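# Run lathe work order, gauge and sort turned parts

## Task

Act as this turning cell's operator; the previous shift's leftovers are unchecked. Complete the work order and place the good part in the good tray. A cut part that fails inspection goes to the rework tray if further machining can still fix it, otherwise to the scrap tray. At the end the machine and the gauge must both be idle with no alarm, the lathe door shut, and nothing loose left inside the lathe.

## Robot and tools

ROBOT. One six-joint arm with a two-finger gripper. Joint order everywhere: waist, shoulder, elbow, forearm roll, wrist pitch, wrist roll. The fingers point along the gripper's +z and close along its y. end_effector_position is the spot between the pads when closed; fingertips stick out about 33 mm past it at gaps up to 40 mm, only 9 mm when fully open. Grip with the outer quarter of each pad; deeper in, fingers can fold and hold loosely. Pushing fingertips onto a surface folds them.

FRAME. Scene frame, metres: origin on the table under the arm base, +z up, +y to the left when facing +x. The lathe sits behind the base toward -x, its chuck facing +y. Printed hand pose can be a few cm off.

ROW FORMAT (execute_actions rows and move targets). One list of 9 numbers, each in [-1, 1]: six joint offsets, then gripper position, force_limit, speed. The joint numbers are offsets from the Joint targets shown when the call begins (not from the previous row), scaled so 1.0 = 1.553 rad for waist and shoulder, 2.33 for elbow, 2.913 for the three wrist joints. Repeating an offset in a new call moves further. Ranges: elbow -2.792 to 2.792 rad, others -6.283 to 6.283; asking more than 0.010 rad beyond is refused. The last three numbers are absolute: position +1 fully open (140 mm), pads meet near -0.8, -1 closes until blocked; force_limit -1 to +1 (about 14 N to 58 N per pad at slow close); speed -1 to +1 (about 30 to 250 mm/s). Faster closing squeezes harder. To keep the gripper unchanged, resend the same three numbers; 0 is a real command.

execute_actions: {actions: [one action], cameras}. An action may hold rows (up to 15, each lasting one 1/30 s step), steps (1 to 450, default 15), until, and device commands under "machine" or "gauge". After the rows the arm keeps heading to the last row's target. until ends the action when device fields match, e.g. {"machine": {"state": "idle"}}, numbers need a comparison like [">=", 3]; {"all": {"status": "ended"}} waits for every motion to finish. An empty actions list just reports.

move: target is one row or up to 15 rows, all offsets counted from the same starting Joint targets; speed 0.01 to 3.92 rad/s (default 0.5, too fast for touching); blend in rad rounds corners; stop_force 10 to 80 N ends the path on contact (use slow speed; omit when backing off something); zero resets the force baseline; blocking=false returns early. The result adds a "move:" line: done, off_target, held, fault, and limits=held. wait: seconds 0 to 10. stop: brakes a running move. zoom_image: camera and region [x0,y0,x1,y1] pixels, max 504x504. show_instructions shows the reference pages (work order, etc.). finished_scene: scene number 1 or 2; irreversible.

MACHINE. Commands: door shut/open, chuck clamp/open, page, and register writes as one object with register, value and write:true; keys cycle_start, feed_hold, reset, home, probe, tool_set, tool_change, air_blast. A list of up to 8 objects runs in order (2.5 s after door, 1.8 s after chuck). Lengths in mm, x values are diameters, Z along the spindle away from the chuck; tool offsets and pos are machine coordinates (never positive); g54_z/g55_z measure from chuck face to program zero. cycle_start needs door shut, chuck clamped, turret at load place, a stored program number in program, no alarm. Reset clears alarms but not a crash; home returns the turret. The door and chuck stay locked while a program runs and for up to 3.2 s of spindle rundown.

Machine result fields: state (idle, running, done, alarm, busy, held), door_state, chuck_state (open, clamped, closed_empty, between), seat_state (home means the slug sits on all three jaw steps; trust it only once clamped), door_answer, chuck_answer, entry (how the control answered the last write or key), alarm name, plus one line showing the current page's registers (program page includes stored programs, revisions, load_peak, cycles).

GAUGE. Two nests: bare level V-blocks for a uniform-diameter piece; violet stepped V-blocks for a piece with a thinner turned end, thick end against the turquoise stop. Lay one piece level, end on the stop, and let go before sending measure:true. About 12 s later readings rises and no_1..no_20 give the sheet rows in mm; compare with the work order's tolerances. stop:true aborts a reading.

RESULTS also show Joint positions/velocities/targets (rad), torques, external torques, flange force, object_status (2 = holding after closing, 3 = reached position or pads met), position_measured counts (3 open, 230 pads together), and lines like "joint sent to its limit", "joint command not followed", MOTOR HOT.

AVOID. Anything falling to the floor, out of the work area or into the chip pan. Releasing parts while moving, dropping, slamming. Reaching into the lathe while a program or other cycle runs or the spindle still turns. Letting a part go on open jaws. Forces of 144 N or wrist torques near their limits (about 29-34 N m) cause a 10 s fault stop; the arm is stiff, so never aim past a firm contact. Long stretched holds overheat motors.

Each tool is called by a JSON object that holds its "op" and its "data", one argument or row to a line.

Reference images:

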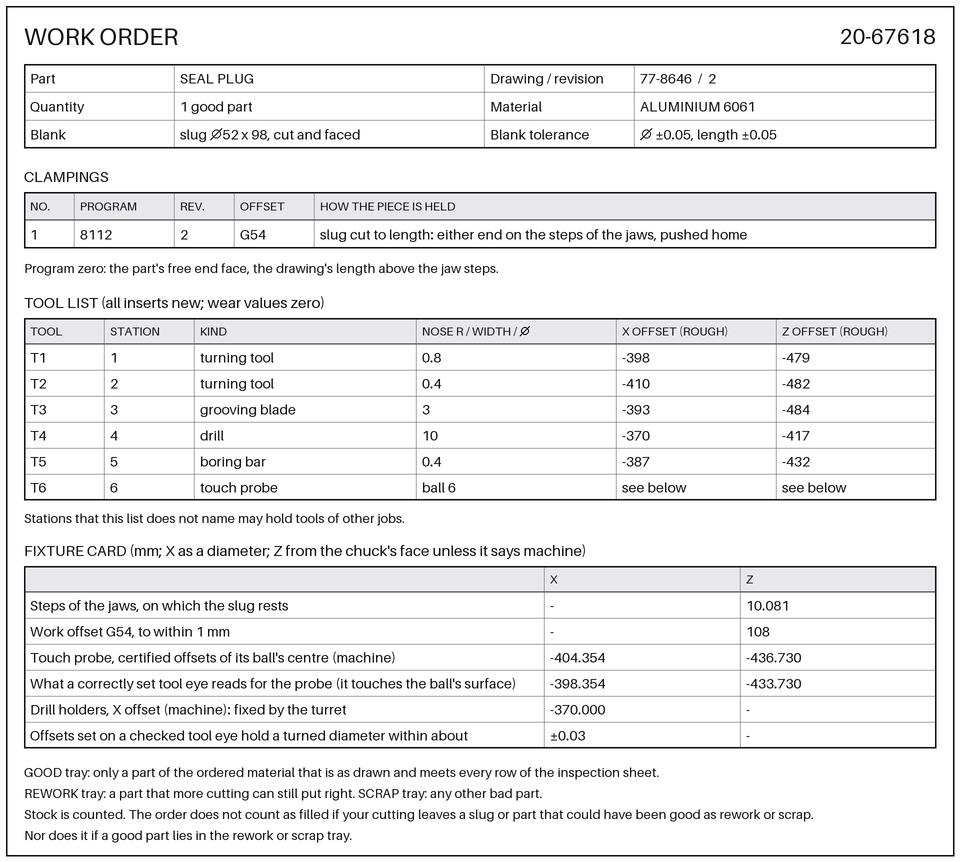

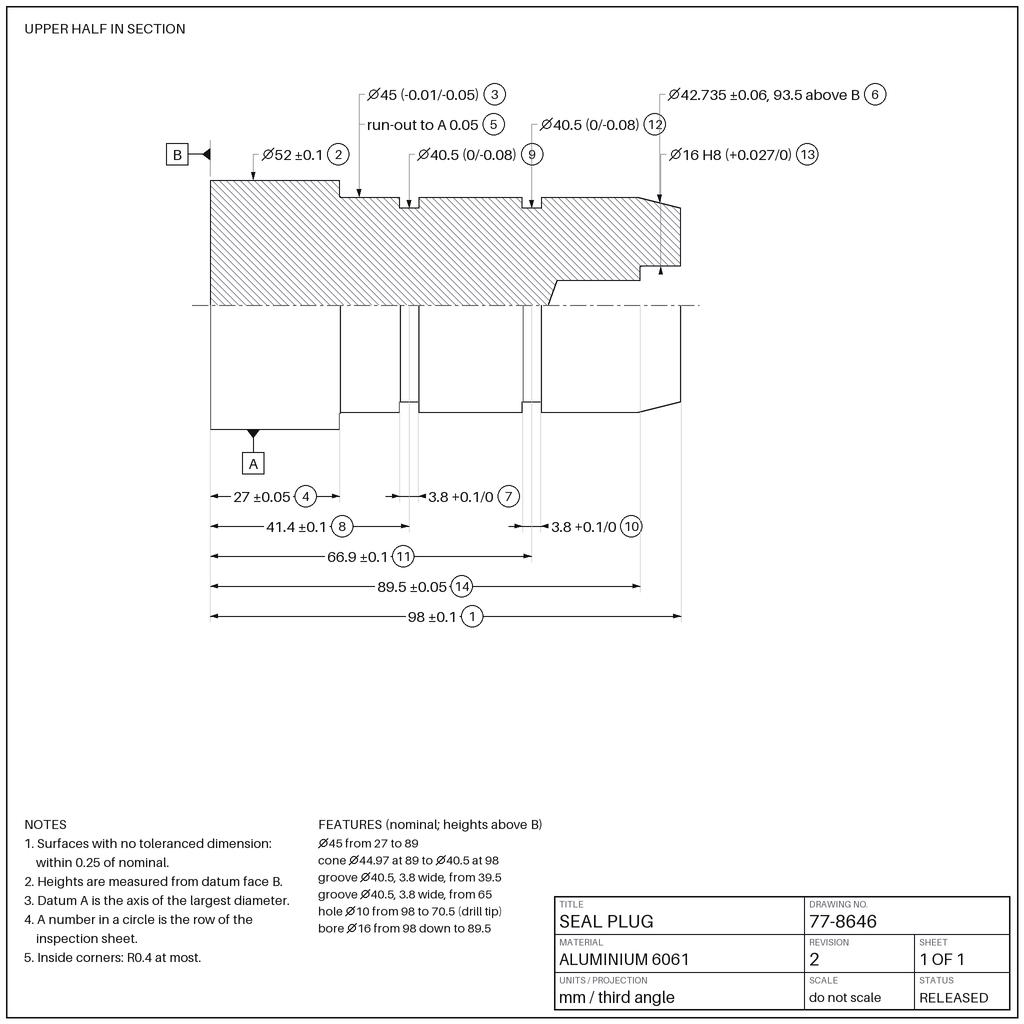

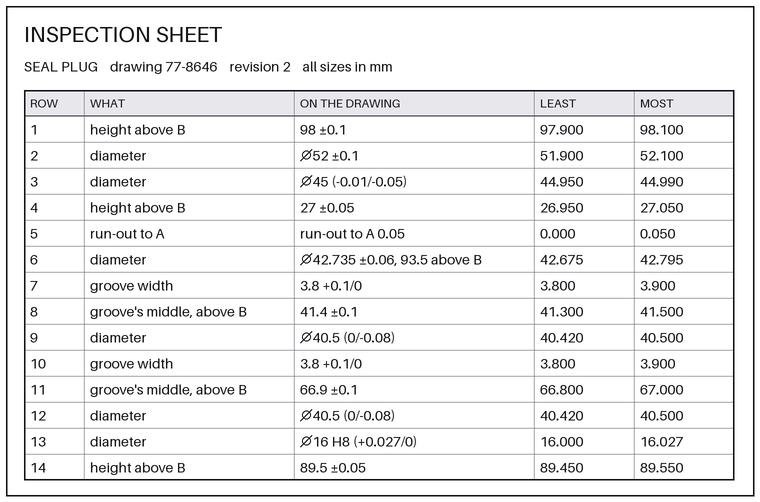

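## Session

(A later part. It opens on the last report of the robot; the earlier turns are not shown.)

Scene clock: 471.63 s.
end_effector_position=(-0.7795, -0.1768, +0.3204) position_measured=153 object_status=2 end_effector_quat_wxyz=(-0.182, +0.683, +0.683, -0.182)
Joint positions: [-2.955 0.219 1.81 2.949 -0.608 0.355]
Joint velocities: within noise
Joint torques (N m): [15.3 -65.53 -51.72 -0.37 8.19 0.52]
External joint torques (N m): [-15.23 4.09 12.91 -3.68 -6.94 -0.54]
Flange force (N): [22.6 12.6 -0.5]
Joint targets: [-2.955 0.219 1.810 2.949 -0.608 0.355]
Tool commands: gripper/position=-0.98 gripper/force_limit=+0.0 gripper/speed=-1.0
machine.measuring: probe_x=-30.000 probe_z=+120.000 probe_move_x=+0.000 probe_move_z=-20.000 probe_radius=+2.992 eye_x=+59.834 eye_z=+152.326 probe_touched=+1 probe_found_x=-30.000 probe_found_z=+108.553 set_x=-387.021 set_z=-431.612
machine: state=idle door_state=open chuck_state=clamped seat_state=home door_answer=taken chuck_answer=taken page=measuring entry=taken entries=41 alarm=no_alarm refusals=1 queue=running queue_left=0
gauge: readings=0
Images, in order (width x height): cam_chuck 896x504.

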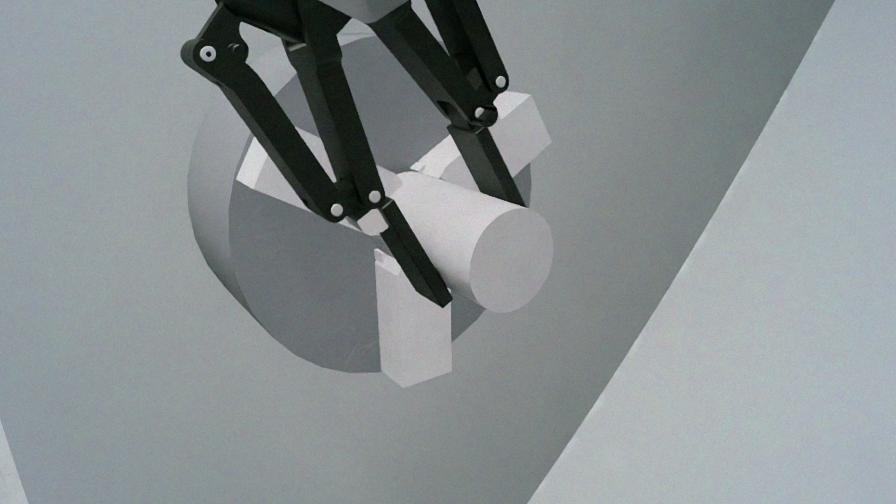

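{"op": "execute_actions", "data": {
  "actions": [
    {"rows":[[0,0,0,0,0,0,1,1,-1]],"steps":120}
  ],
  "cameras": ["cam_wrist"]
}}

{"op": "move", "data": {
  "target": [
    [0.0160, -0.1044, -0.0116, 0.0076, -0.0654, -0.0059, 1, 1, -1],
    [-0.3439, -0.4501, 0.1549, 0.1819, -0.0378, -0.2863, 1, 1, -1],
    [-0.3509, -0.6561, 0.1245, 0.0663, -0.1535, -0.0755, 1, 1, -1],
    [-0.3509, -0.6561, 0.1245, 0.0663, -0.4236, -0.0755, 1, 1, -1],
    [0.8403, -0.6561, 0.1245, 0.0663, -0.4236, -0.0755, 1, 1, -1]
  ],
  "speed": [0.2, 0.5, 0.5, 0.6, 0.8],
  "blend": [0.03, 0.1, 0.1, 0.1, 0],
  "cameras": ["cam_machine","cam_chuck"]
}}

Scene clock: 487.50 s.
end_effector_position=(-0.7795, -0.1768, +0.3204) position_measured=3 object_status=3 end_effector_quat_wxyz=(-0.182, +0.683, +0.683, -0.182)
Joint positions: [-2.955 0.219 1.81 2.949 -0.608 0.355]
Joint velocities: within noise
Joint torques (N m): [-0.78 -61.07 -38.14 -3.98 1.37 0.11]
External joint torques (N m): [0.83 -0.54 -0.63 -0.07 -0.15 -0.13]
Flange force (N): [-1.2 -0.9 -1.1]
Joint targets: [-2.955 0.219 1.810 2.949 -0.608 0.355]
machine.measuring: probe_x=-30.000 probe_z=+120.000 probe_move_x=+0.000 probe_move_z=-20.000 probe_radius=+2.992 eye_x=+59.834 eye_z=+152.326 probe_touched=+1 probe_found_x=-30.000 probe_found_z=+108.553 set_x=-387.021 set_z=-431.612
machine: state=idle door_state=open chuck_state=clamped seat_state=home door_answer=taken chuck_answer=taken page=measuring entry=taken entries=41 alarm=no_alarm refusals=1 queue=done queue_left=0
gauge: readings=0
Images, in order (width x height): cam_wrist 896x504.

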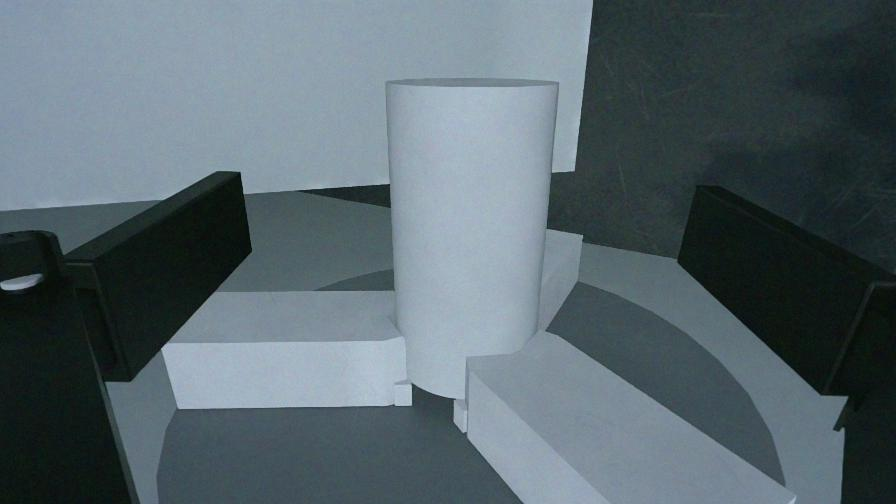

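Scene clock: 495.37 s.
end_effector_position=(+0.0296, -0.0961, +0.5022) position_measured=3 object_status=3 end_effector_quat_wxyz=(+0.002, +0.088, +0.996, +0.001)
Joint positions: [-1.65 -0.8 2.1 3.142 -1.841 0.135]
Joint velocities: within noise
Joint torques (N m): [-0.48 33.48 -39.93 -4.11 0.16 0.23]
External joint torques (N m): [0.37 0.18 -0.04 -0.03 -0.18 -0.23]
Flange force (N): [0.0 0.0 0.0]
Joint targets: [-1.650 -0.800 2.100 3.142 -1.841 0.135]
machine.measuring: probe_x=-30.000 probe_z=+120.000 probe_move_x=+0.000 probe_move_z=-20.000 probe_radius=+2.992 eye_x=+59.834 eye_z=+152.326 probe_touched=+1 probe_found_x=-30.000 probe_found_z=+108.553 set_x=-387.021 set_z=-431.612
machine: state=idle door_state=open chuck_state=clamped seat_state=home door_answer=taken chuck_answer=taken page=measuring entry=taken entries=41 alarm=no_alarm refusals=1 queue=done queue_left=0
gauge: readings=0
move: done
Images, in order (width x height): cam_chuck 896x504, cam_machine 896x504.

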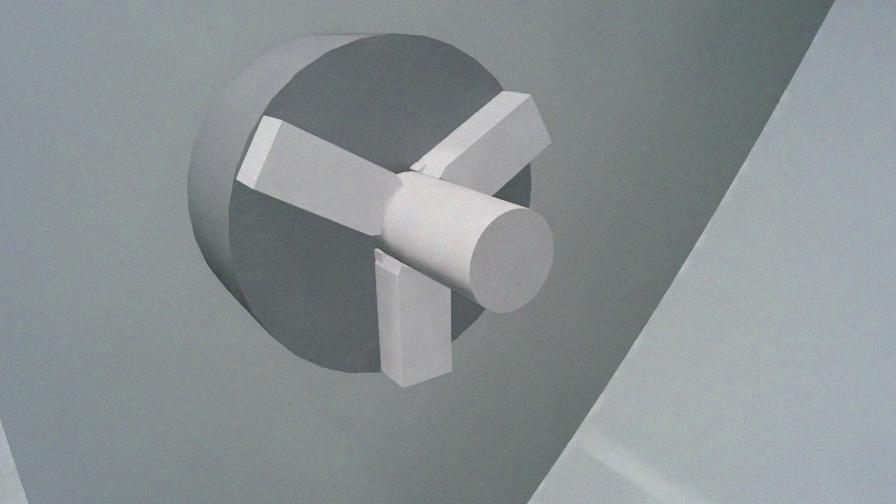

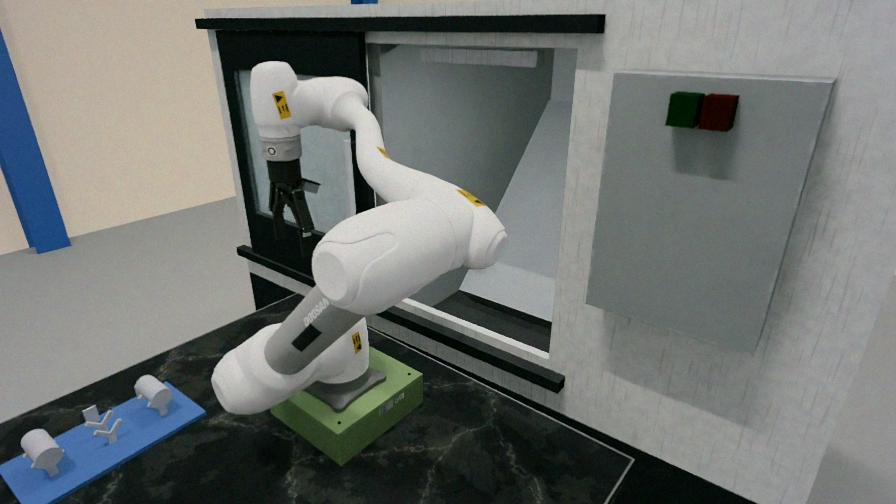

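Shut the door, probe the face.

{"op": "execute_actions", "data": {
  "actions": [
    {"machine":[{"door":"shut"},{"register":"probe_x","value":0,"write":true},{"probe":true}],"steps":450,"until":{"machine":{"queue":["!=","running"],"state":"idle"}}}
  ],
  "cameras": []
}}

Scene clock: 505.37 s.
end_effector_position=(+0.0296, -0.0961, +0.5022) position_measured=3 object_status=3 end_effector_quat_wxyz=(+0.002, +0.088, +0.996, +0.001)
Joint positions: [-1.65 -0.8 2.1 3.142 -1.841 0.135]
Joint velocities: within noise
Joint torques (N m): [-0.29 33.39 -40.05 -4.11 0.09 0.23]
External joint torques (N m): [0.18 -0.03 -0.02 -0.04 -0.11 -0.23]
Flange force (N): [0.0 0.0 0.0]
Joint targets: [-1.650 -0.800 2.100 3.142 -1.841 0.135]
Tool commands: gripper/position=+1.0 gripper/force_limit=+1.0 gripper/speed=-1.0
machine.measuring: probe_x=+0.000 probe_z=+120.000 probe_move_x=+0.000 probe_move_z=-20.000 probe_radius=+2.992 eye_x=+59.834 eye_z=+152.326 probe_touched=+1 probe_found_x=+0.000 probe_found_z=+107.591 set_x=-387.021 set_z=-431.612
machine: state=idle door_state=shut chuck_state=clamped seat_state=home door_answer=taken chuck_answer=taken page=measuring entry=taken entries=43 alarm=no_alarm refusals=1 queue=done queue_left=0
gauge: readings=0
No camera images: "cameras" was empty.

{"op": "move", "data": {
  "target": [0.9736, 0.6108, -0.1473, 0, 0.2077, -0.0803, 1, 1, -1],
  "speed": 0.8,
  "cameras": ["cam_wrist"]
}}

Scene clock: 529.97 s.
end_effector_position=(+0.6192, -0.0272, +0.3527) position_measured=3 object_status=3 end_effector_quat_wxyz=(-0.002, +0.707, -0.707, +0.000)
Joint positions: [-0.137 0.148 1.757 3.143 -1.236 -0.099]
Joint velocities: within noise
Joint torques (N m): [0.34 -52.47 -39.03 -4.1 0.08 0.2]
External joint torques (N m): [-0.06 -2 -0.48 0.02 -0.07 -0.2]
Flange force (N): [0.3 2.2 -1.8]
Joint targets: [-0.137 0.148 1.757 3.142 -1.236 -0.099]
machine.measuring: probe_x=+0.000 probe_z=+120.000 probe_move_x=+0.000 probe_move_z=-20.000 probe_radius=+2.992 eye_x=+59.834 eye_z=+152.326 probe_touched=+1 probe_found_x=+0.000 probe_found_z=+107.591 set_x=-387.021 set_z=-431.612
machine: state=idle door_state=shut chuck_state=clamped seat_state=home door_answer=taken chuck_answer=taken page=measuring entry=taken entries=43 alarm=no_alarm refusals=1 queue=done queue_left=0
gauge: readings=0
move: done
Images, in order (width x height): cam_wrist 896x504.

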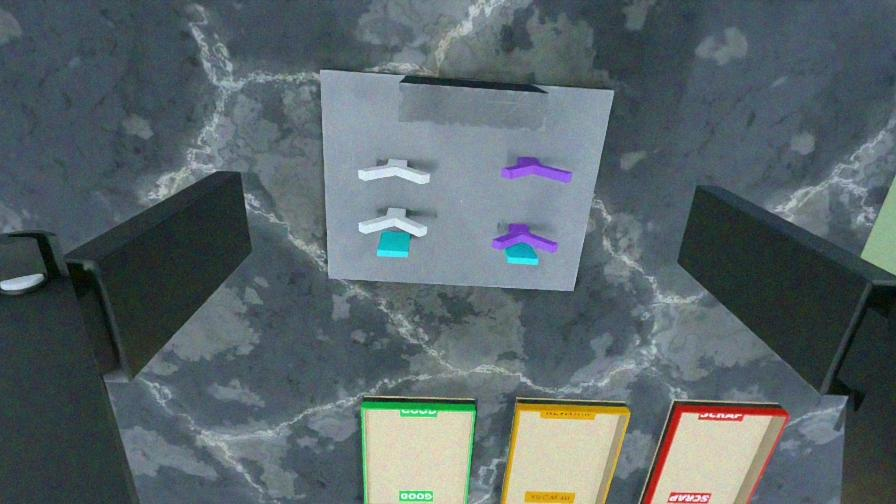

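{"op": "move", "data": {
  "target": [-0.5029, 0.0073, -0.0296, 0, -0.02, -0.2678, 1, 1, -1],
  "speed": 0.7,
  "cameras": ["cam_wrist"]
}}

Scene clock: 552.93 s.
end_effector_position=(+0.4311, -0.4688, +0.3805) position_measured=3 object_status=3 end_effector_quat_wxyz=(-0.003, +0.707, -0.708, +0.000)
Joint positions: [-0.918 0.16 1.688 3.142 -1.295 -0.879]
Joint velocities: within noise
Joint torques (N m): [-0.59 -55.07 -39.79 -4.04 0.28 0.18]
External joint torques (N m): [0.79 -0.14 0.08 -0.04 -0.25 -0.18]
Flange force (N): [-0.8 -0.5 -0.4]
Joint targets: [-0.918 0.160 1.688 3.142 -1.295 -0.879]
machine.measuring: probe_x=+0.000 probe_z=+120.000 probe_move_x=+0.000 probe_move_z=-20.000 probe_radius=+2.992 eye_x=+59.834 eye_z=+152.326 probe_touched=+1 probe_found_x=+0.000 probe_found_z=+107.591 set_x=-387.021 set_z=-431.612
machine: state=idle door_state=shut chuck_state=clamped seat_state=home door_answer=taken chuck_answer=taken page=measuring entry=taken entries=43 alarm=no_alarm refusals=1 queue=done queue_left=0
gauge: readings=0
move: done
Images, in order (width x height): cam_wrist 896x504.

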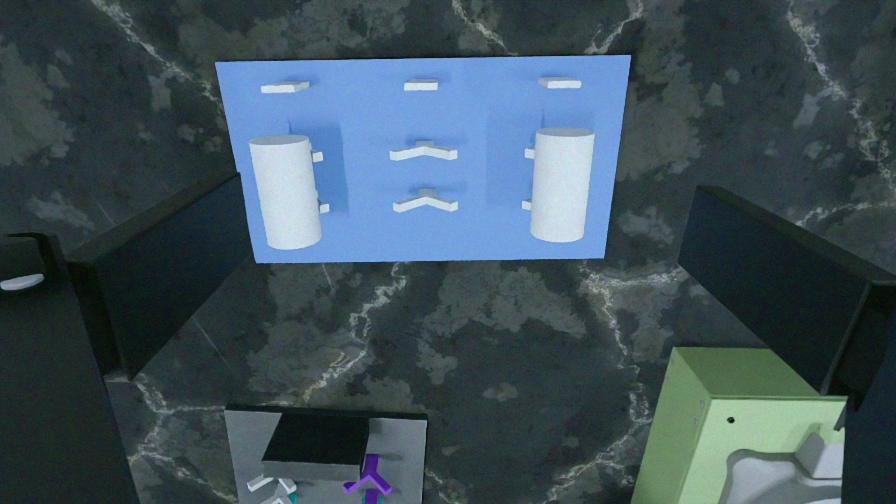

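{"op": "execute_actions", "data": {
  "actions": [
    {"machine":{"door":"open"},"steps":5}
  ],
  "cameras": []
}}

{"op": "move", "data": {
  "target": [
    [-0.3104, -0.6182, 0.1768, 0, -0.1878, 0.3481, 1, 1, -1],
    [-0.9543, -0.6182, 0.1768, 0, -0.1878, 0.3481, 1, 1, -1]
  ],
  "speed": 0.8,
  "blend": [0.15, 0],
  "cameras": ["cam_machine"]
}}

Scene clock: 560.67 s.
end_effector_position=(+0.4311, -0.4688, +0.3805) position_measured=3 object_status=3 end_effector_quat_wxyz=(-0.003, +0.707, -0.708, +0.000)
Joint positions: [-0.918 0.16 1.688 3.142 -1.295 -0.879]
Joint velocities: within noise
Joint torques (N m): [0.47 -55.64 -39.98 -4.08 0.17 0.28]
External joint torques (N m): [-0.15 -0.65 -0.02 -0.03 -0.15 -0.28]
Flange force (N): [-0.3 1.2 -0.6]
Joint targets: [-0.918 0.160 1.688 3.142 -1.295 -0.879]
Tool commands: gripper/position=+1.0 gripper/force_limit=+1.0 gripper/speed=-1.0
machine.measuring: probe_x=+0.000 probe_z=+120.000 probe_move_x=+0.000 probe_move_z=-20.000 probe_radius=+2.992 eye_x=+59.834 eye_z=+152.326 probe_touched=+1 probe_found_x=+0.000 probe_found_z=+107.591 set_x=-387.021 set_z=-431.612
machine: state=idle door_state=between chuck_state=clamped seat_state=home door_answer=taken chuck_answer=taken page=measuring entry=taken entries=43 alarm=no_alarm refusals=1 queue=running queue_left=0
gauge: readings=0
No camera images: "cameras" was empty.

Scene clock: 563.67 s.
end_effector_position=(-0.0436, -0.0915, +0.5021) position_measured=3 object_status=3 end_effector_quat_wxyz=(+0.001, +0.447, +0.895, +0.001)
Joint positions: [-2.401 -0.801 2.1 3.142 -1.842 0.135]
Joint velocities: within noise
Joint torques (N m): [-1.23 32.65 -39.92 -4.17 0.18 0.23]
External joint torques (N m): [1.39 0.26 -0.25 0 -0.21 -0.22]
Flange force (N): [0.0 0.0 0.0]
Joint targets: [-2.401 -0.801 2.100 3.142 -1.842 0.135]
machine.measuring: probe_x=+0.000 probe_z=+120.000 probe_move_x=+0.000 probe_move_z=-20.000 probe_radius=+2.992 eye_x=+59.834 eye_z=+152.326 probe_touched=+1 probe_found_x=+0.000 probe_found_z=+107.591 set_x=-387.021 set_z=-431.612
machine: state=idle door_state=open chuck_state=clamped seat_state=home door_answer=taken chuck_answer=taken page=measuring entry=taken entries=43 alarm=no_alarm refusals=1 queue=done queue_left=0
gauge: readings=0
move: done
Images, in order (width x height): cam_machine 896x504.

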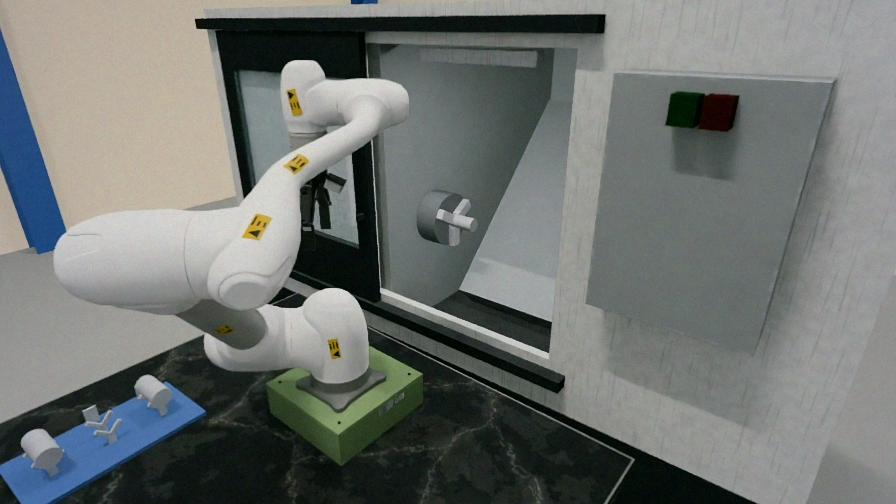

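{"op": "move", "data": {
  "target": [
    [-0.7077, 0, 0, 0, 0, 0, 1, 1, -1],
    [-0.7077, 0, 0, 0, 0.2702, 0, 1, 1, -1],
    [-0.7006, 0.2067, 0.0305, 0.1157, 0.3859, -0.2108, 1, 1, -1],
    [-0.3310, 0.5557, -0.1386, -0.0625, 0.3567, 0.0776, 1, 1, -1],
    [-0.3467, 0.6601, -0.1271, -0.0705, 0.4220, 0.0838, 1, 1, -1]
  ],
  "speed": [0.8, 0.7, 0.6, 0.6, 0.12],
  "blend": [0.1, 0.1, 0.1, 0.02, 0],
  "cameras": ["cam_wrist","cam_chuck"]
}}

Scene clock: 580.37 s.
end_effector_position=(-0.7797, -0.1870, +0.3194) position_measured=3 object_status=3 end_effector_quat_wxyz=(-0.181, +0.684, +0.683, -0.182)
Joint positions: [-2.939 0.225 1.804 2.937 -0.612 0.379]
Joint velocities: within noise
Joint torques (N m): [-0.1 -61.48 -38.54 -4.03 1.38 0.26]
External joint torques (N m): [-0.01 -0.26 -0.19 -0.02 -0.17 -0.28]
Flange force (N): [0.6 -0.6 -0.6]
Joint targets: [-2.939 0.225 1.804 2.937 -0.612 0.379]
machine.measuring: probe_x=+0.000 probe_z=+120.000 probe_move_x=+0.000 probe_move_z=-20.000 probe_radius=+2.992 eye_x=+59.834 eye_z=+152.326 probe_touched=+1 probe_found_x=+0.000 probe_found_z=+107.591 set_x=-387.021 set_z=-431.612
machine: state=idle door_state=open chuck_state=clamped seat_state=home door_answer=taken chuck_answer=taken page=measuring entry=taken entries=43 alarm=no_alarm refusals=1 queue=done queue_left=0
gauge: readings=0
move: done
Images, in order (width x height): cam_chuck 896x504, cam_wrist 896x504.

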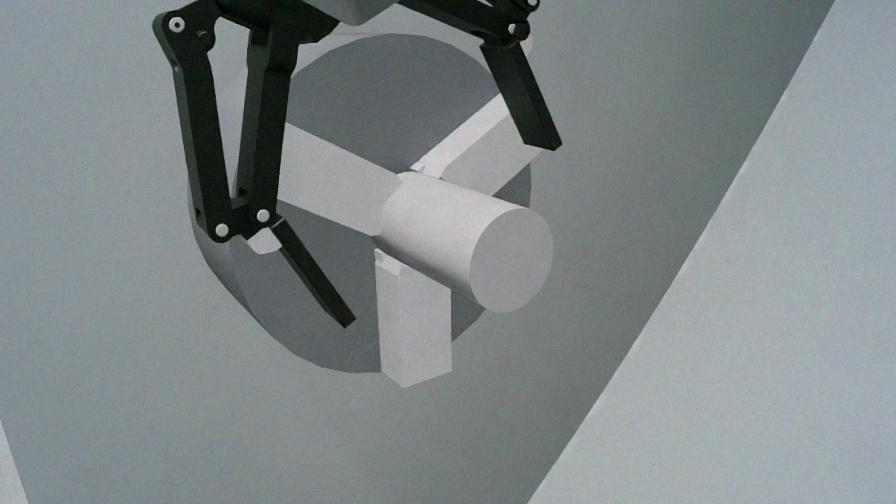

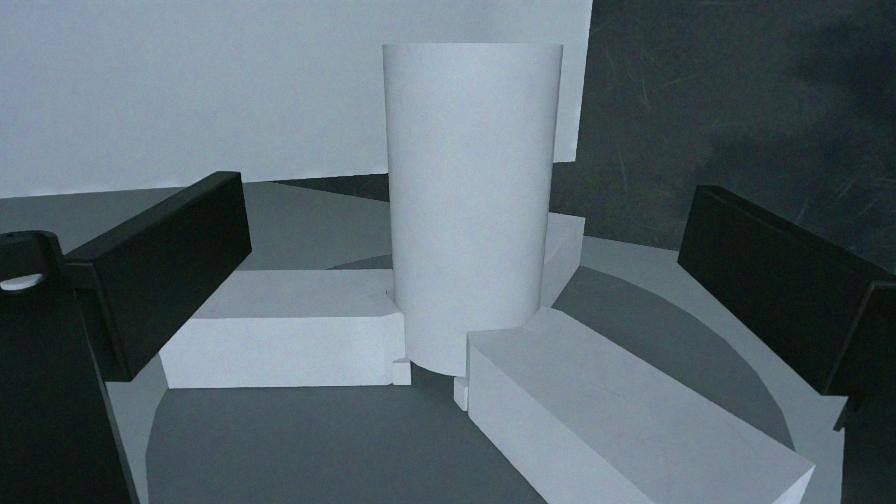

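{"op": "execute_actions", "data": {
  "actions": [
    {"rows":[[0,0,0,0,0,0,-1,0,-1]],"steps":130}
  ],
  "cameras": ["cam_wrist"]
}}

{"op": "execute_actions", "data": {
  "actions": [
    {"machine":{"chuck":"open"},"steps":75,"until":{"machine":{"chuck_state":"open"}}}
  ],
  "cameras": []
}}

Scene clock: 589.43 s.
end_effector_position=(-0.7797, -0.1870, +0.3194) position_measured=153 object_status=2 end_effector_quat_wxyz=(-0.181, +0.684, +0.683, -0.182)
Joint positions: [-2.939 0.225 1.804 2.937 -0.613 0.379]
Joint velocities: within noise
Joint torques (N m): [-5.34 -53.41 -42.58 -4.42 5.18 0.97]
External joint torques (N m): [5.59 -8.48 3.86 0.37 -3.95 -0.99]
Flange force (N): [-1.6 11.6 -18.1]
Joint targets: [-2.939 0.225 1.804 2.937 -0.612 0.379]
machine.measuring: probe_x=+0.000 probe_z=+120.000 probe_move_x=+0.000 probe_move_z=-20.000 probe_radius=+2.992 eye_x=+59.834 eye_z=+152.326 probe_touched=+1 probe_found_x=+0.000 probe_found_z=+107.591 set_x=-387.021 set_z=-431.612
machine: state=idle door_state=open chuck_state=clamped seat_state=home door_answer=taken chuck_answer=taken page=measuring entry=taken entries=43 alarm=no_alarm refusals=1 queue=done queue_left=0
gauge: readings=0
Images, in order (width x height): cam_wrist 896x504.

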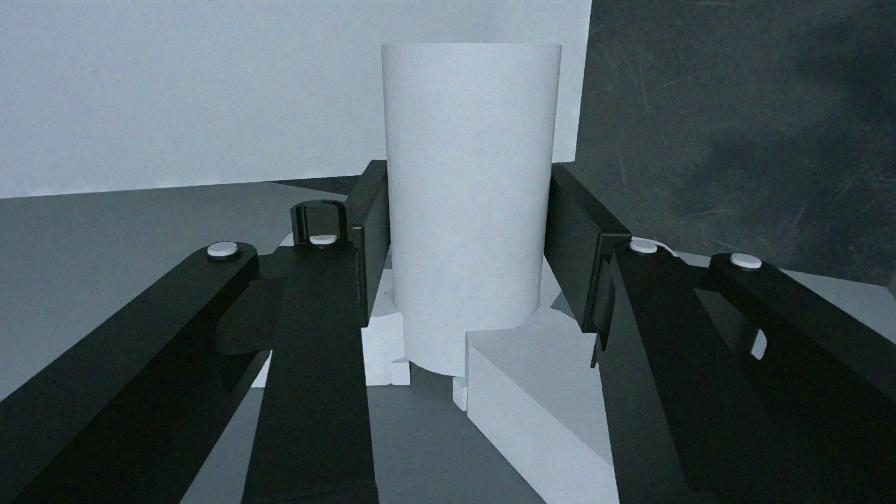

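Scene clock: 590.27 s.
end_effector_position=(-0.7798, -0.1870, +0.3194) position_measured=153 object_status=2 end_effector_quat_wxyz=(-0.181, +0.684, +0.683, -0.182)
Joint positions: [-2.939 0.225 1.804 2.937 -0.612 0.379]
Joint velocities: within noise
Joint torques (N m): [0.85 -64.82 -42.68 -3.98 2.37 0.25]
External joint torques (N m): [-0.88 3.15 3.93 -0.08 -1.14 -0.27]
Flange force (N): [2.2 3.7 2.9]
Joint targets: [-2.939 0.225 1.804 2.937 -0.612 0.379]
Tool commands: gripper/position=-1.0 gripper/force_limit=+0.0 gripper/speed=-1.0
machine.measuring: probe_x=+0.000 probe_z=+120.000 probe_move_x=+0.000 probe_move_z=-20.000 probe_radius=+2.992 eye_x=+59.834 eye_z=+152.326 probe_touched=+1 probe_found_x=+0.000 probe_found_z=+107.591 set_x=-387.021 set_z=-431.612
machine: state=idle door_state=open chuck_state=open seat_state=open door_answer=taken chuck_answer=taken page=measuring entry=taken entries=43 alarm=no_alarm refusals=1 queue=running queue_left=0
gauge: readings=0
No camera images: "cameras" was empty.

{"op": "move", "data": {
  "target": [
    [-0.0530, -0.0137, 0.0107, 0.0234, 0.0060, -0.0435, -1, 0, -1],
    [-0.1571, -0.0254, 0.0210, 0.0728, 0.0106, -0.1325, -1, 0, -1],
    [-0.3542, -0.4540, 0.1575, 0.1861, -0.0364, -0.2945, -1, 0, -1],
    [-0.3612, -0.66, 0.127, 0.0704, -0.1521, -0.0838, -1, 0, -1],
    [-0.3612, -0.66, 0.127, 0.0704, -0.4222, -0.0838, -1, 0, -1]
  ],
  "speed": [0.05, 0.15, 0.5, 0.6, 0.7],
  "blend": [0.02, 0.05, 0.1, 0.1, 0],
  "cameras": ["cam_chuck"]
}}

Scene clock: 605.13 s.
end_effector_position=(-0.1011, -0.0043, +0.5022) position_measured=153 object_status=2 end_effector_quat_wxyz=(+0.000, +0.849, +0.529, +0.002)
Joint positions: [-3.5 -0.8 2.1 3.142 -1.842 0.135]
Joint velocities: within noise
Joint torques (N m): [-0.25 32.61 -43.03 -4.26 0.2 0.17]
External joint torques (N m): [0.38 0.74 3.02 0.09 -0.23 -0.17]
Flange force (N): [0.0 0.0 0.0]
Joint targets: [-3.500 -0.800 2.100 3.142 -1.842 0.135]
machine.measuring: probe_x=+0.000 probe_z=+120.000 probe_move_x=+0.000 probe_move_z=-20.000 probe_radius=+2.992 eye_x=+59.834 eye_z=+152.326 probe_touched=+1 probe_found_x=+0.000 probe_found_z=+107.591 set_x=-387.021 set_z=-431.612
machine: state=idle door_state=open chuck_state=open seat_state=open door_answer=taken chuck_answer=taken page=measuring entry=taken entries=43 alarm=no_alarm refusals=1 queue=done queue_left=0
gauge: readings=0
move: done
Images, in order (width x height): cam_chuck 896x504.

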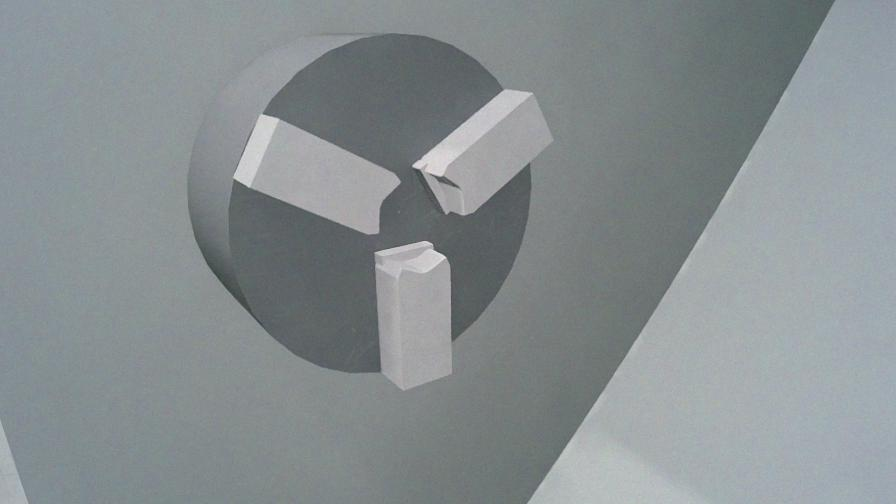

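{"op": "move", "data": {
  "target": [0.9659, 0, 0, 0, 0, 0, -1, 0, -1],
  "speed": 0.9,
  "cameras": []
}}

Scene clock: 615.37 s.
end_effector_position=(-0.0050, -0.1007, +0.5023) position_measured=153 object_status=2 end_effector_quat_wxyz=(+0.002, +0.260, +0.966, +0.002)
Joint positions: [-2 -0.8 2.1 3.142 -1.842 0.135]
Joint velocities: within noise
Joint torques (N m): [-0.2 32.97 -42.92 -4.17 0.09 0.2]
External joint torques (N m): [0.13 0.65 2.91 0.02 -0.11 -0.2]
Flange force (N): [0.0 0.0 0.0]
Joint targets: [-2.000 -0.800 2.100 3.142 -1.842 0.135]
machine.measuring: probe_x=+0.000 probe_z=+120.000 probe_move_x=+0.000 probe_move_z=-20.000 probe_radius=+2.992 eye_x=+59.834 eye_z=+152.326 probe_touched=+1 probe_found_x=+0.000 probe_found_z=+107.591 set_x=-387.021 set_z=-431.612
machine: state=idle door_state=open chuck_state=open seat_state=open door_answer=taken chuck_answer=taken page=measuring entry=taken entries=43 alarm=no_alarm refusals=1 queue=done queue_left=0
gauge: readings=0
move: done
No camera images: "cameras" was empty.

{"op": "move", "data": {
  "target": [
    [0.7725, 0.5888, -0.1384, 0, 0.2034, -0.3077, -1, 0, -1],
    [0.7725, 0.7019, -0.0467, 0, 0.3369, -0.3077, -1, 0, -1]
  ],
  "speed": [0.7, 0.2],
  "blend": [0.03, 0],
  "cameras": ["cam_wrist","cam_low"]
}}

Scene clock: 622.43 s.
end_effector_position=(+0.4587, -0.3899, +0.1513) position_measured=153 object_status=2 end_effector_quat_wxyz=(-0.002, +0.707, -0.707, +0.000)
Joint positions: [-0.8 0.29 1.991 3.142 -0.861 -0.761]
Joint velocities: within noise
Joint torques (N m): [-0.1 -62.61 -33.78 -3.22 0.24 0.37]
External joint torques (N m): [0.3 1.69 2.17 -0.04 -0.22 -0.37]
Flange force (N): [-1.0 1.4 3.1]
Joint targets: [-0.800 0.290 1.991 3.142 -0.861 -0.761]
machine.measuring: probe_x=+0.000 probe_z=+120.000 probe_move_x=+0.000 probe_move_z=-20.000 probe_radius=+2.992 eye_x=+59.834 eye_z=+152.326 probe_touched=+1 probe_found_x=+0.000 probe_found_z=+107.591 set_x=-387.021 set_z=-431.612
machine: state=idle door_state=open chuck_state=open seat_state=open door_answer=taken chuck_answer=taken page=measuring entry=taken entries=43 alarm=no_alarm refusals=1 queue=done queue_left=0
gauge: readings=0
move: done
Images, in order (width x height): cam_low 896x504, cam_wrist 896x504.

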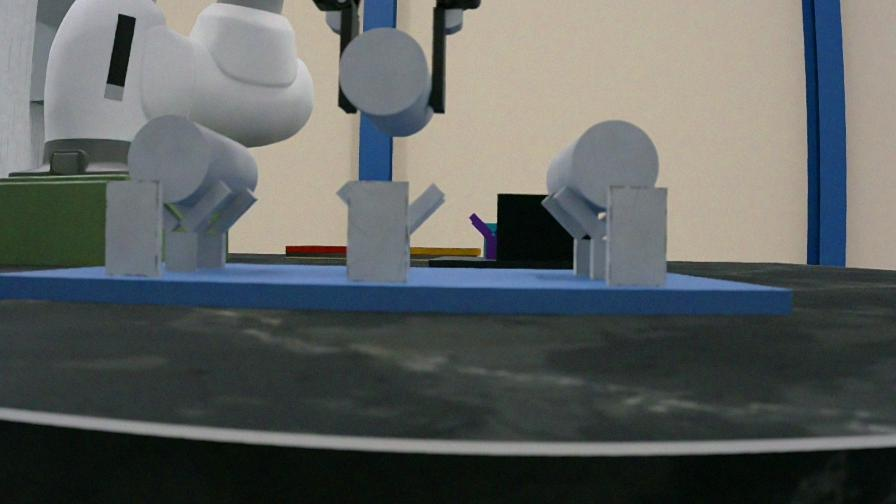

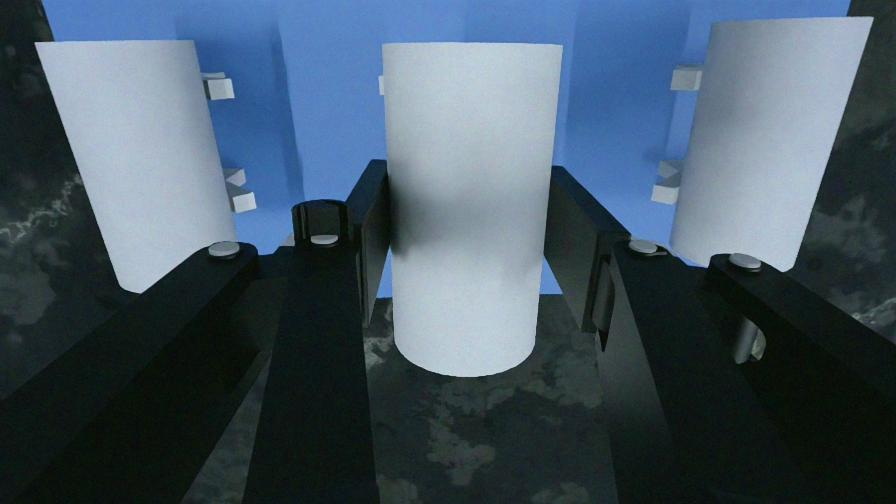

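{"op": "move", "data": {
  "target": [0, 0.0352, 0.0128, 0, 0.0291, 0, -1, 0, -1],
  "speed": 0.02,
  "stop_force": 10,
  "cameras": ["cam_wrist","cam_low"]
}}

Scene clock: 630.40 s.
end_effector_position=(+0.4589, -0.3898, +0.1062) position_measured=153 object_status=2 end_effector_quat_wxyz=(-0.002, +0.707, -0.707, +0.000)
Joint positions: [-0.8 0.345 2.021 3.142 -0.776 -0.761]
Joint velocities: within noise
Joint torques (N m): [-0.27 -65.77 -30.79 -2.92 0.13 0.26]
External joint torques (N m): [0.6 1.67 1.71 -0.08 -0.12 -0.26]
Flange force (N): [-1.1 0.5 2.9]
Joint targets: [-0.800 0.345 2.021 3.142 -0.776 -0.761]
machine.measuring: probe_x=+0.000 probe_z=+120.000 probe_move_x=+0.000 probe_move_z=-20.000 probe_radius=+2.992 eye_x=+59.834 eye_z=+152.326 probe_touched=+1 probe_found_x=+0.000 probe_found_z=+107.591 set_x=-387.021 set_z=-431.612
machine: state=idle door_state=open chuck_state=open seat_state=open door_answer=taken chuck_answer=taken page=measuring entry=taken entries=43 alarm=no_alarm refusals=1 queue=done queue_left=0
gauge: readings=0
move: done
Images, in order (width x height): cam_low 896x504, cam_wrist 896x504.

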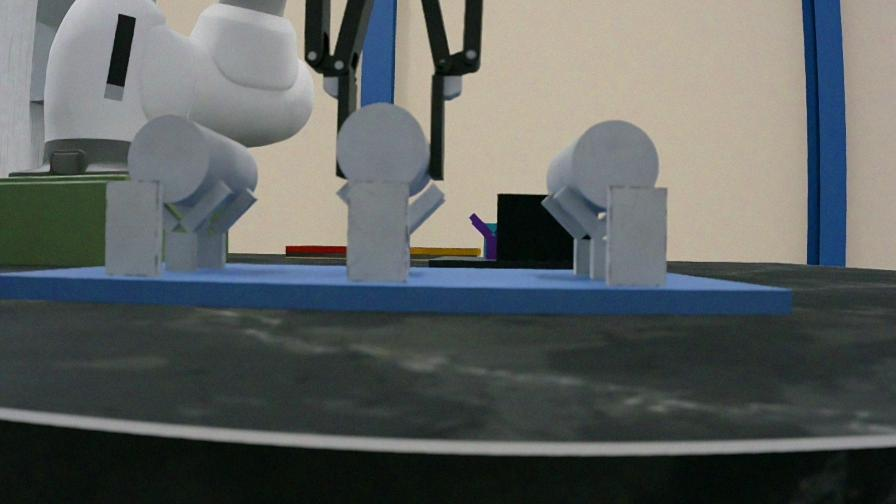

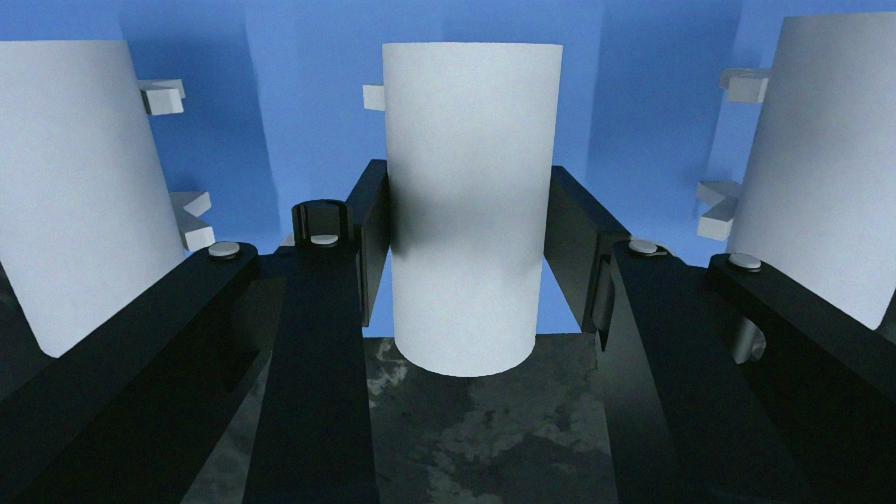

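{"op": "move", "data": {
  "target": [0, 0.0143, 0.0041, 0, 0.0109, 0, -1, 0, -1],
  "speed": 0.012,
  "stop_force": 10,
  "cameras": ["cam_wrist","cam_low"]
}}

Scene clock: 635.43 s.
end_effector_position=(+0.4590, -0.3899, +0.0999) position_measured=153 object_status=2 end_effector_quat_wxyz=(-0.002, +0.707, -0.707, +0.000)
Joint positions: [-0.8 0.353 2.024 3.142 -0.764 -0.761]
Joint velocities: within noise
Joint torques (N m): [-9.79 -55.09 -23.21 -6.63 0.16 0.34]
External joint torques (N m): [10.06 -9.13 -5.77 3.65 -0.12 -0.34]
Flange force (N): [-11.8 -11.1 -15.3]
Joint targets: [-0.800 0.353 2.024 3.142 -0.764 -0.761]
machine.measuring: probe_x=+0.000 probe_z=+120.000 probe_move_x=+0.000 probe_move_z=-20.000 probe_radius=+2.992 eye_x=+59.834 eye_z=+152.326 probe_touched=+1 probe_found_x=+0.000 probe_found_z=+107.591 set_x=-387.021 set_z=-431.612
machine: state=idle door_state=open chuck_state=open seat_state=open door_answer=taken chuck_answer=taken page=measuring entry=taken entries=43 alarm=no_alarm refusals=1 queue=done queue_left=0
gauge: readings=0
move: contact; the wrist pitch is farthest, 0.020 rad from its target
Images, in order (width x height): cam_low 896x504, cam_wrist 896x504.

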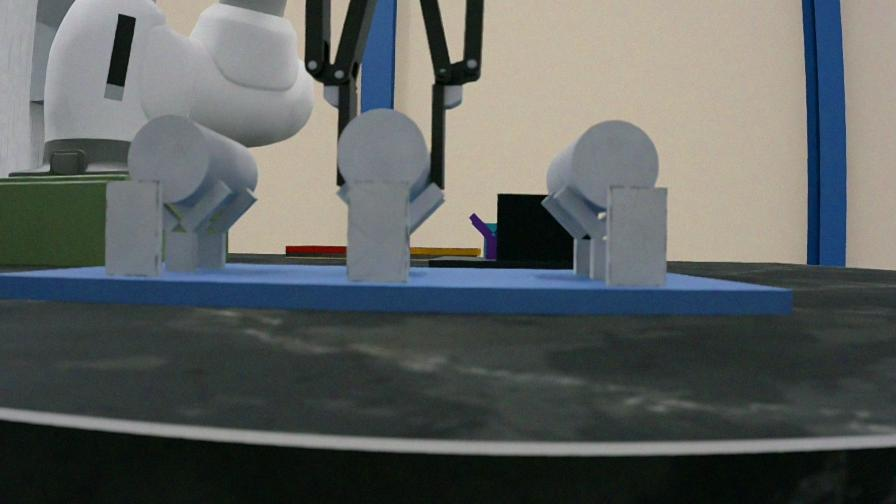

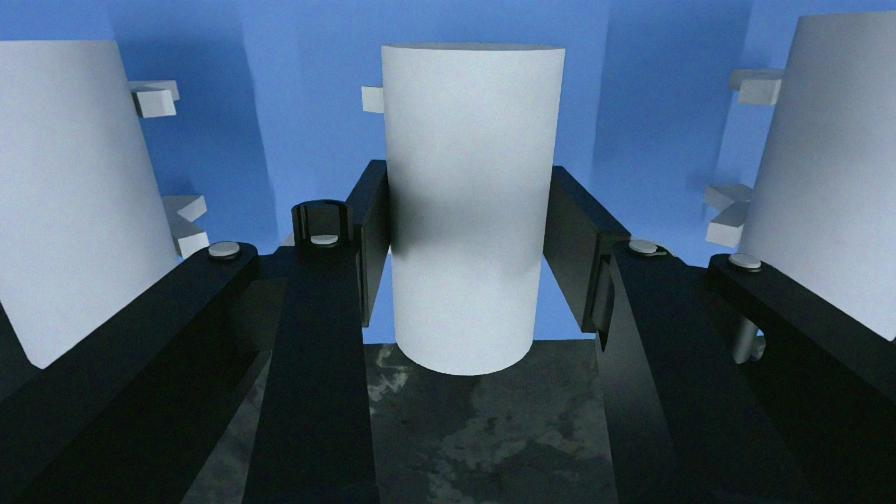

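{"op": "move", "data": {
  "target": [0.0023, -0.0035, -0.0032, 0, -0.0047, 0.0012, -1, 0, -1],
  "speed": 0.02,
  "cameras": []
}}

{"op": "move", "data": {
  "target": [0, 0.0143, 0.0041, 0, 0.0109, 0, -1, 0, -1],
  "speed": 0.012,
  "stop_force": 10,
  "cameras": ["cam_wrist","cam_low"]
}}

Scene clock: 644.83 s.
end_effector_position=(+0.4616, -0.3894, +0.1061) position_measured=153 object_status=2 end_effector_quat_wxyz=(-0.002, +0.707, -0.707, +0.000)
Joint positions: [-0.796 0.347 2.017 3.142 -0.778 -0.758]
Joint velocities: within noise
Joint torques (N m): [-0.07 -65.94 -30.97 -2.89 0.16 0.21]
External joint torques (N m): [0.44 2.42 1.82 -0.11 -0.13 -0.21]
Flange force (N): [-0.5 0.0 3.9]
Joint targets: [-0.796 0.347 2.017 3.142 -0.778 -0.758]
machine.measuring: probe_x=+0.000 probe_z=+120.000 probe_move_x=+0.000 probe_move_z=-20.000 probe_radius=+2.992 eye_x=+59.834 eye_z=+152.326 probe_touched=+1 probe_found_x=+0.000 probe_found_z=+107.591 set_x=-387.021 set_z=-431.612
machine: state=idle door_state=open chuck_state=open seat_state=open door_answer=taken chuck_answer=taken page=measuring entry=taken entries=43 alarm=no_alarm refusals=1 queue=done queue_left=0
gauge: readings=0
move: done
No camera images: "cameras" was empty.

Scene clock: 646.63 s.
end_effector_position=(+0.4617, -0.3895, +0.0982) position_measured=153 object_status=2 end_effector_quat_wxyz=(-0.002, +0.707, -0.707, +0.000)
Joint positions: [-0.796 0.358 2.021 3.142 -0.763 -0.758]
Joint velocities: within noise
Joint torques (N m): [0.44 -58.68 -28.56 -2.28 2.38 0.44]
External joint torques (N m): [-0.09 -5.77 -0.25 -0.68 -2.35 -0.44]
Flange force (N): [-2.6 4.5 -12.0]
Joint targets: [-0.796 0.358 2.021 3.142 -0.763 -0.758]
machine.measuring: probe_x=+0.000 probe_z=+120.000 probe_move_x=+0.000 probe_move_z=-20.000 probe_radius=+2.992 eye_x=+59.834 eye_z=+152.326 probe_touched=+1 probe_found_x=+0.000 probe_found_z=+107.591 set_x=-387.021 set_z=-431.612
machine: state=idle door_state=open chuck_state=open seat_state=open door_answer=taken chuck_answer=taken page=measuring entry=taken entries=43 alarm=no_alarm refusals=1 queue=done queue_left=0
gauge: readings=0
move: contact; the wrist pitch is farthest, 0.017 rad from its target
Images, in order (width x height): cam_low 896x504, cam_wrist 896x504.

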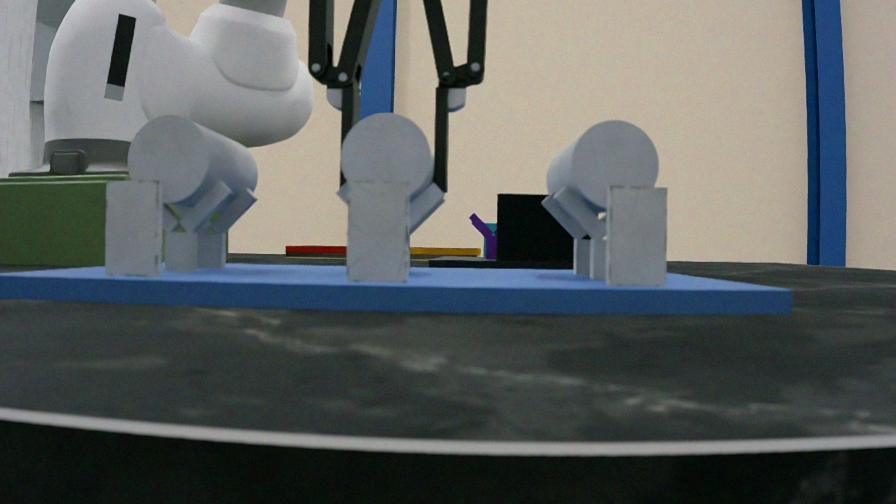

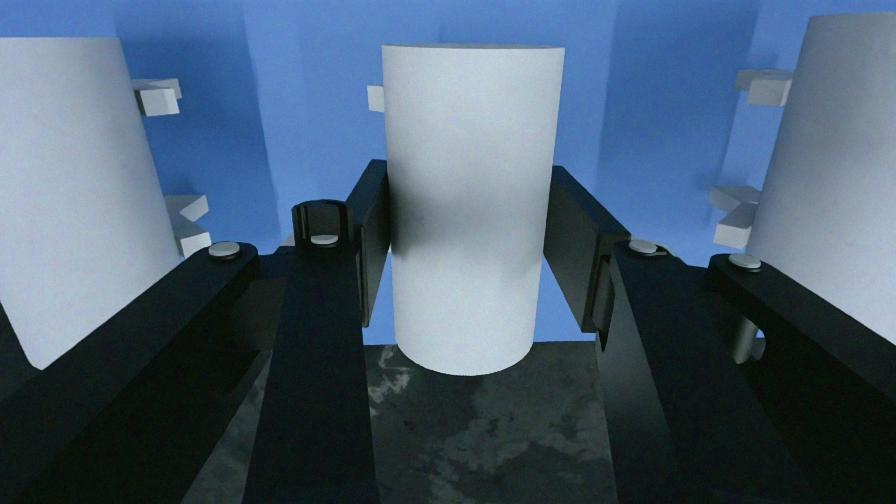

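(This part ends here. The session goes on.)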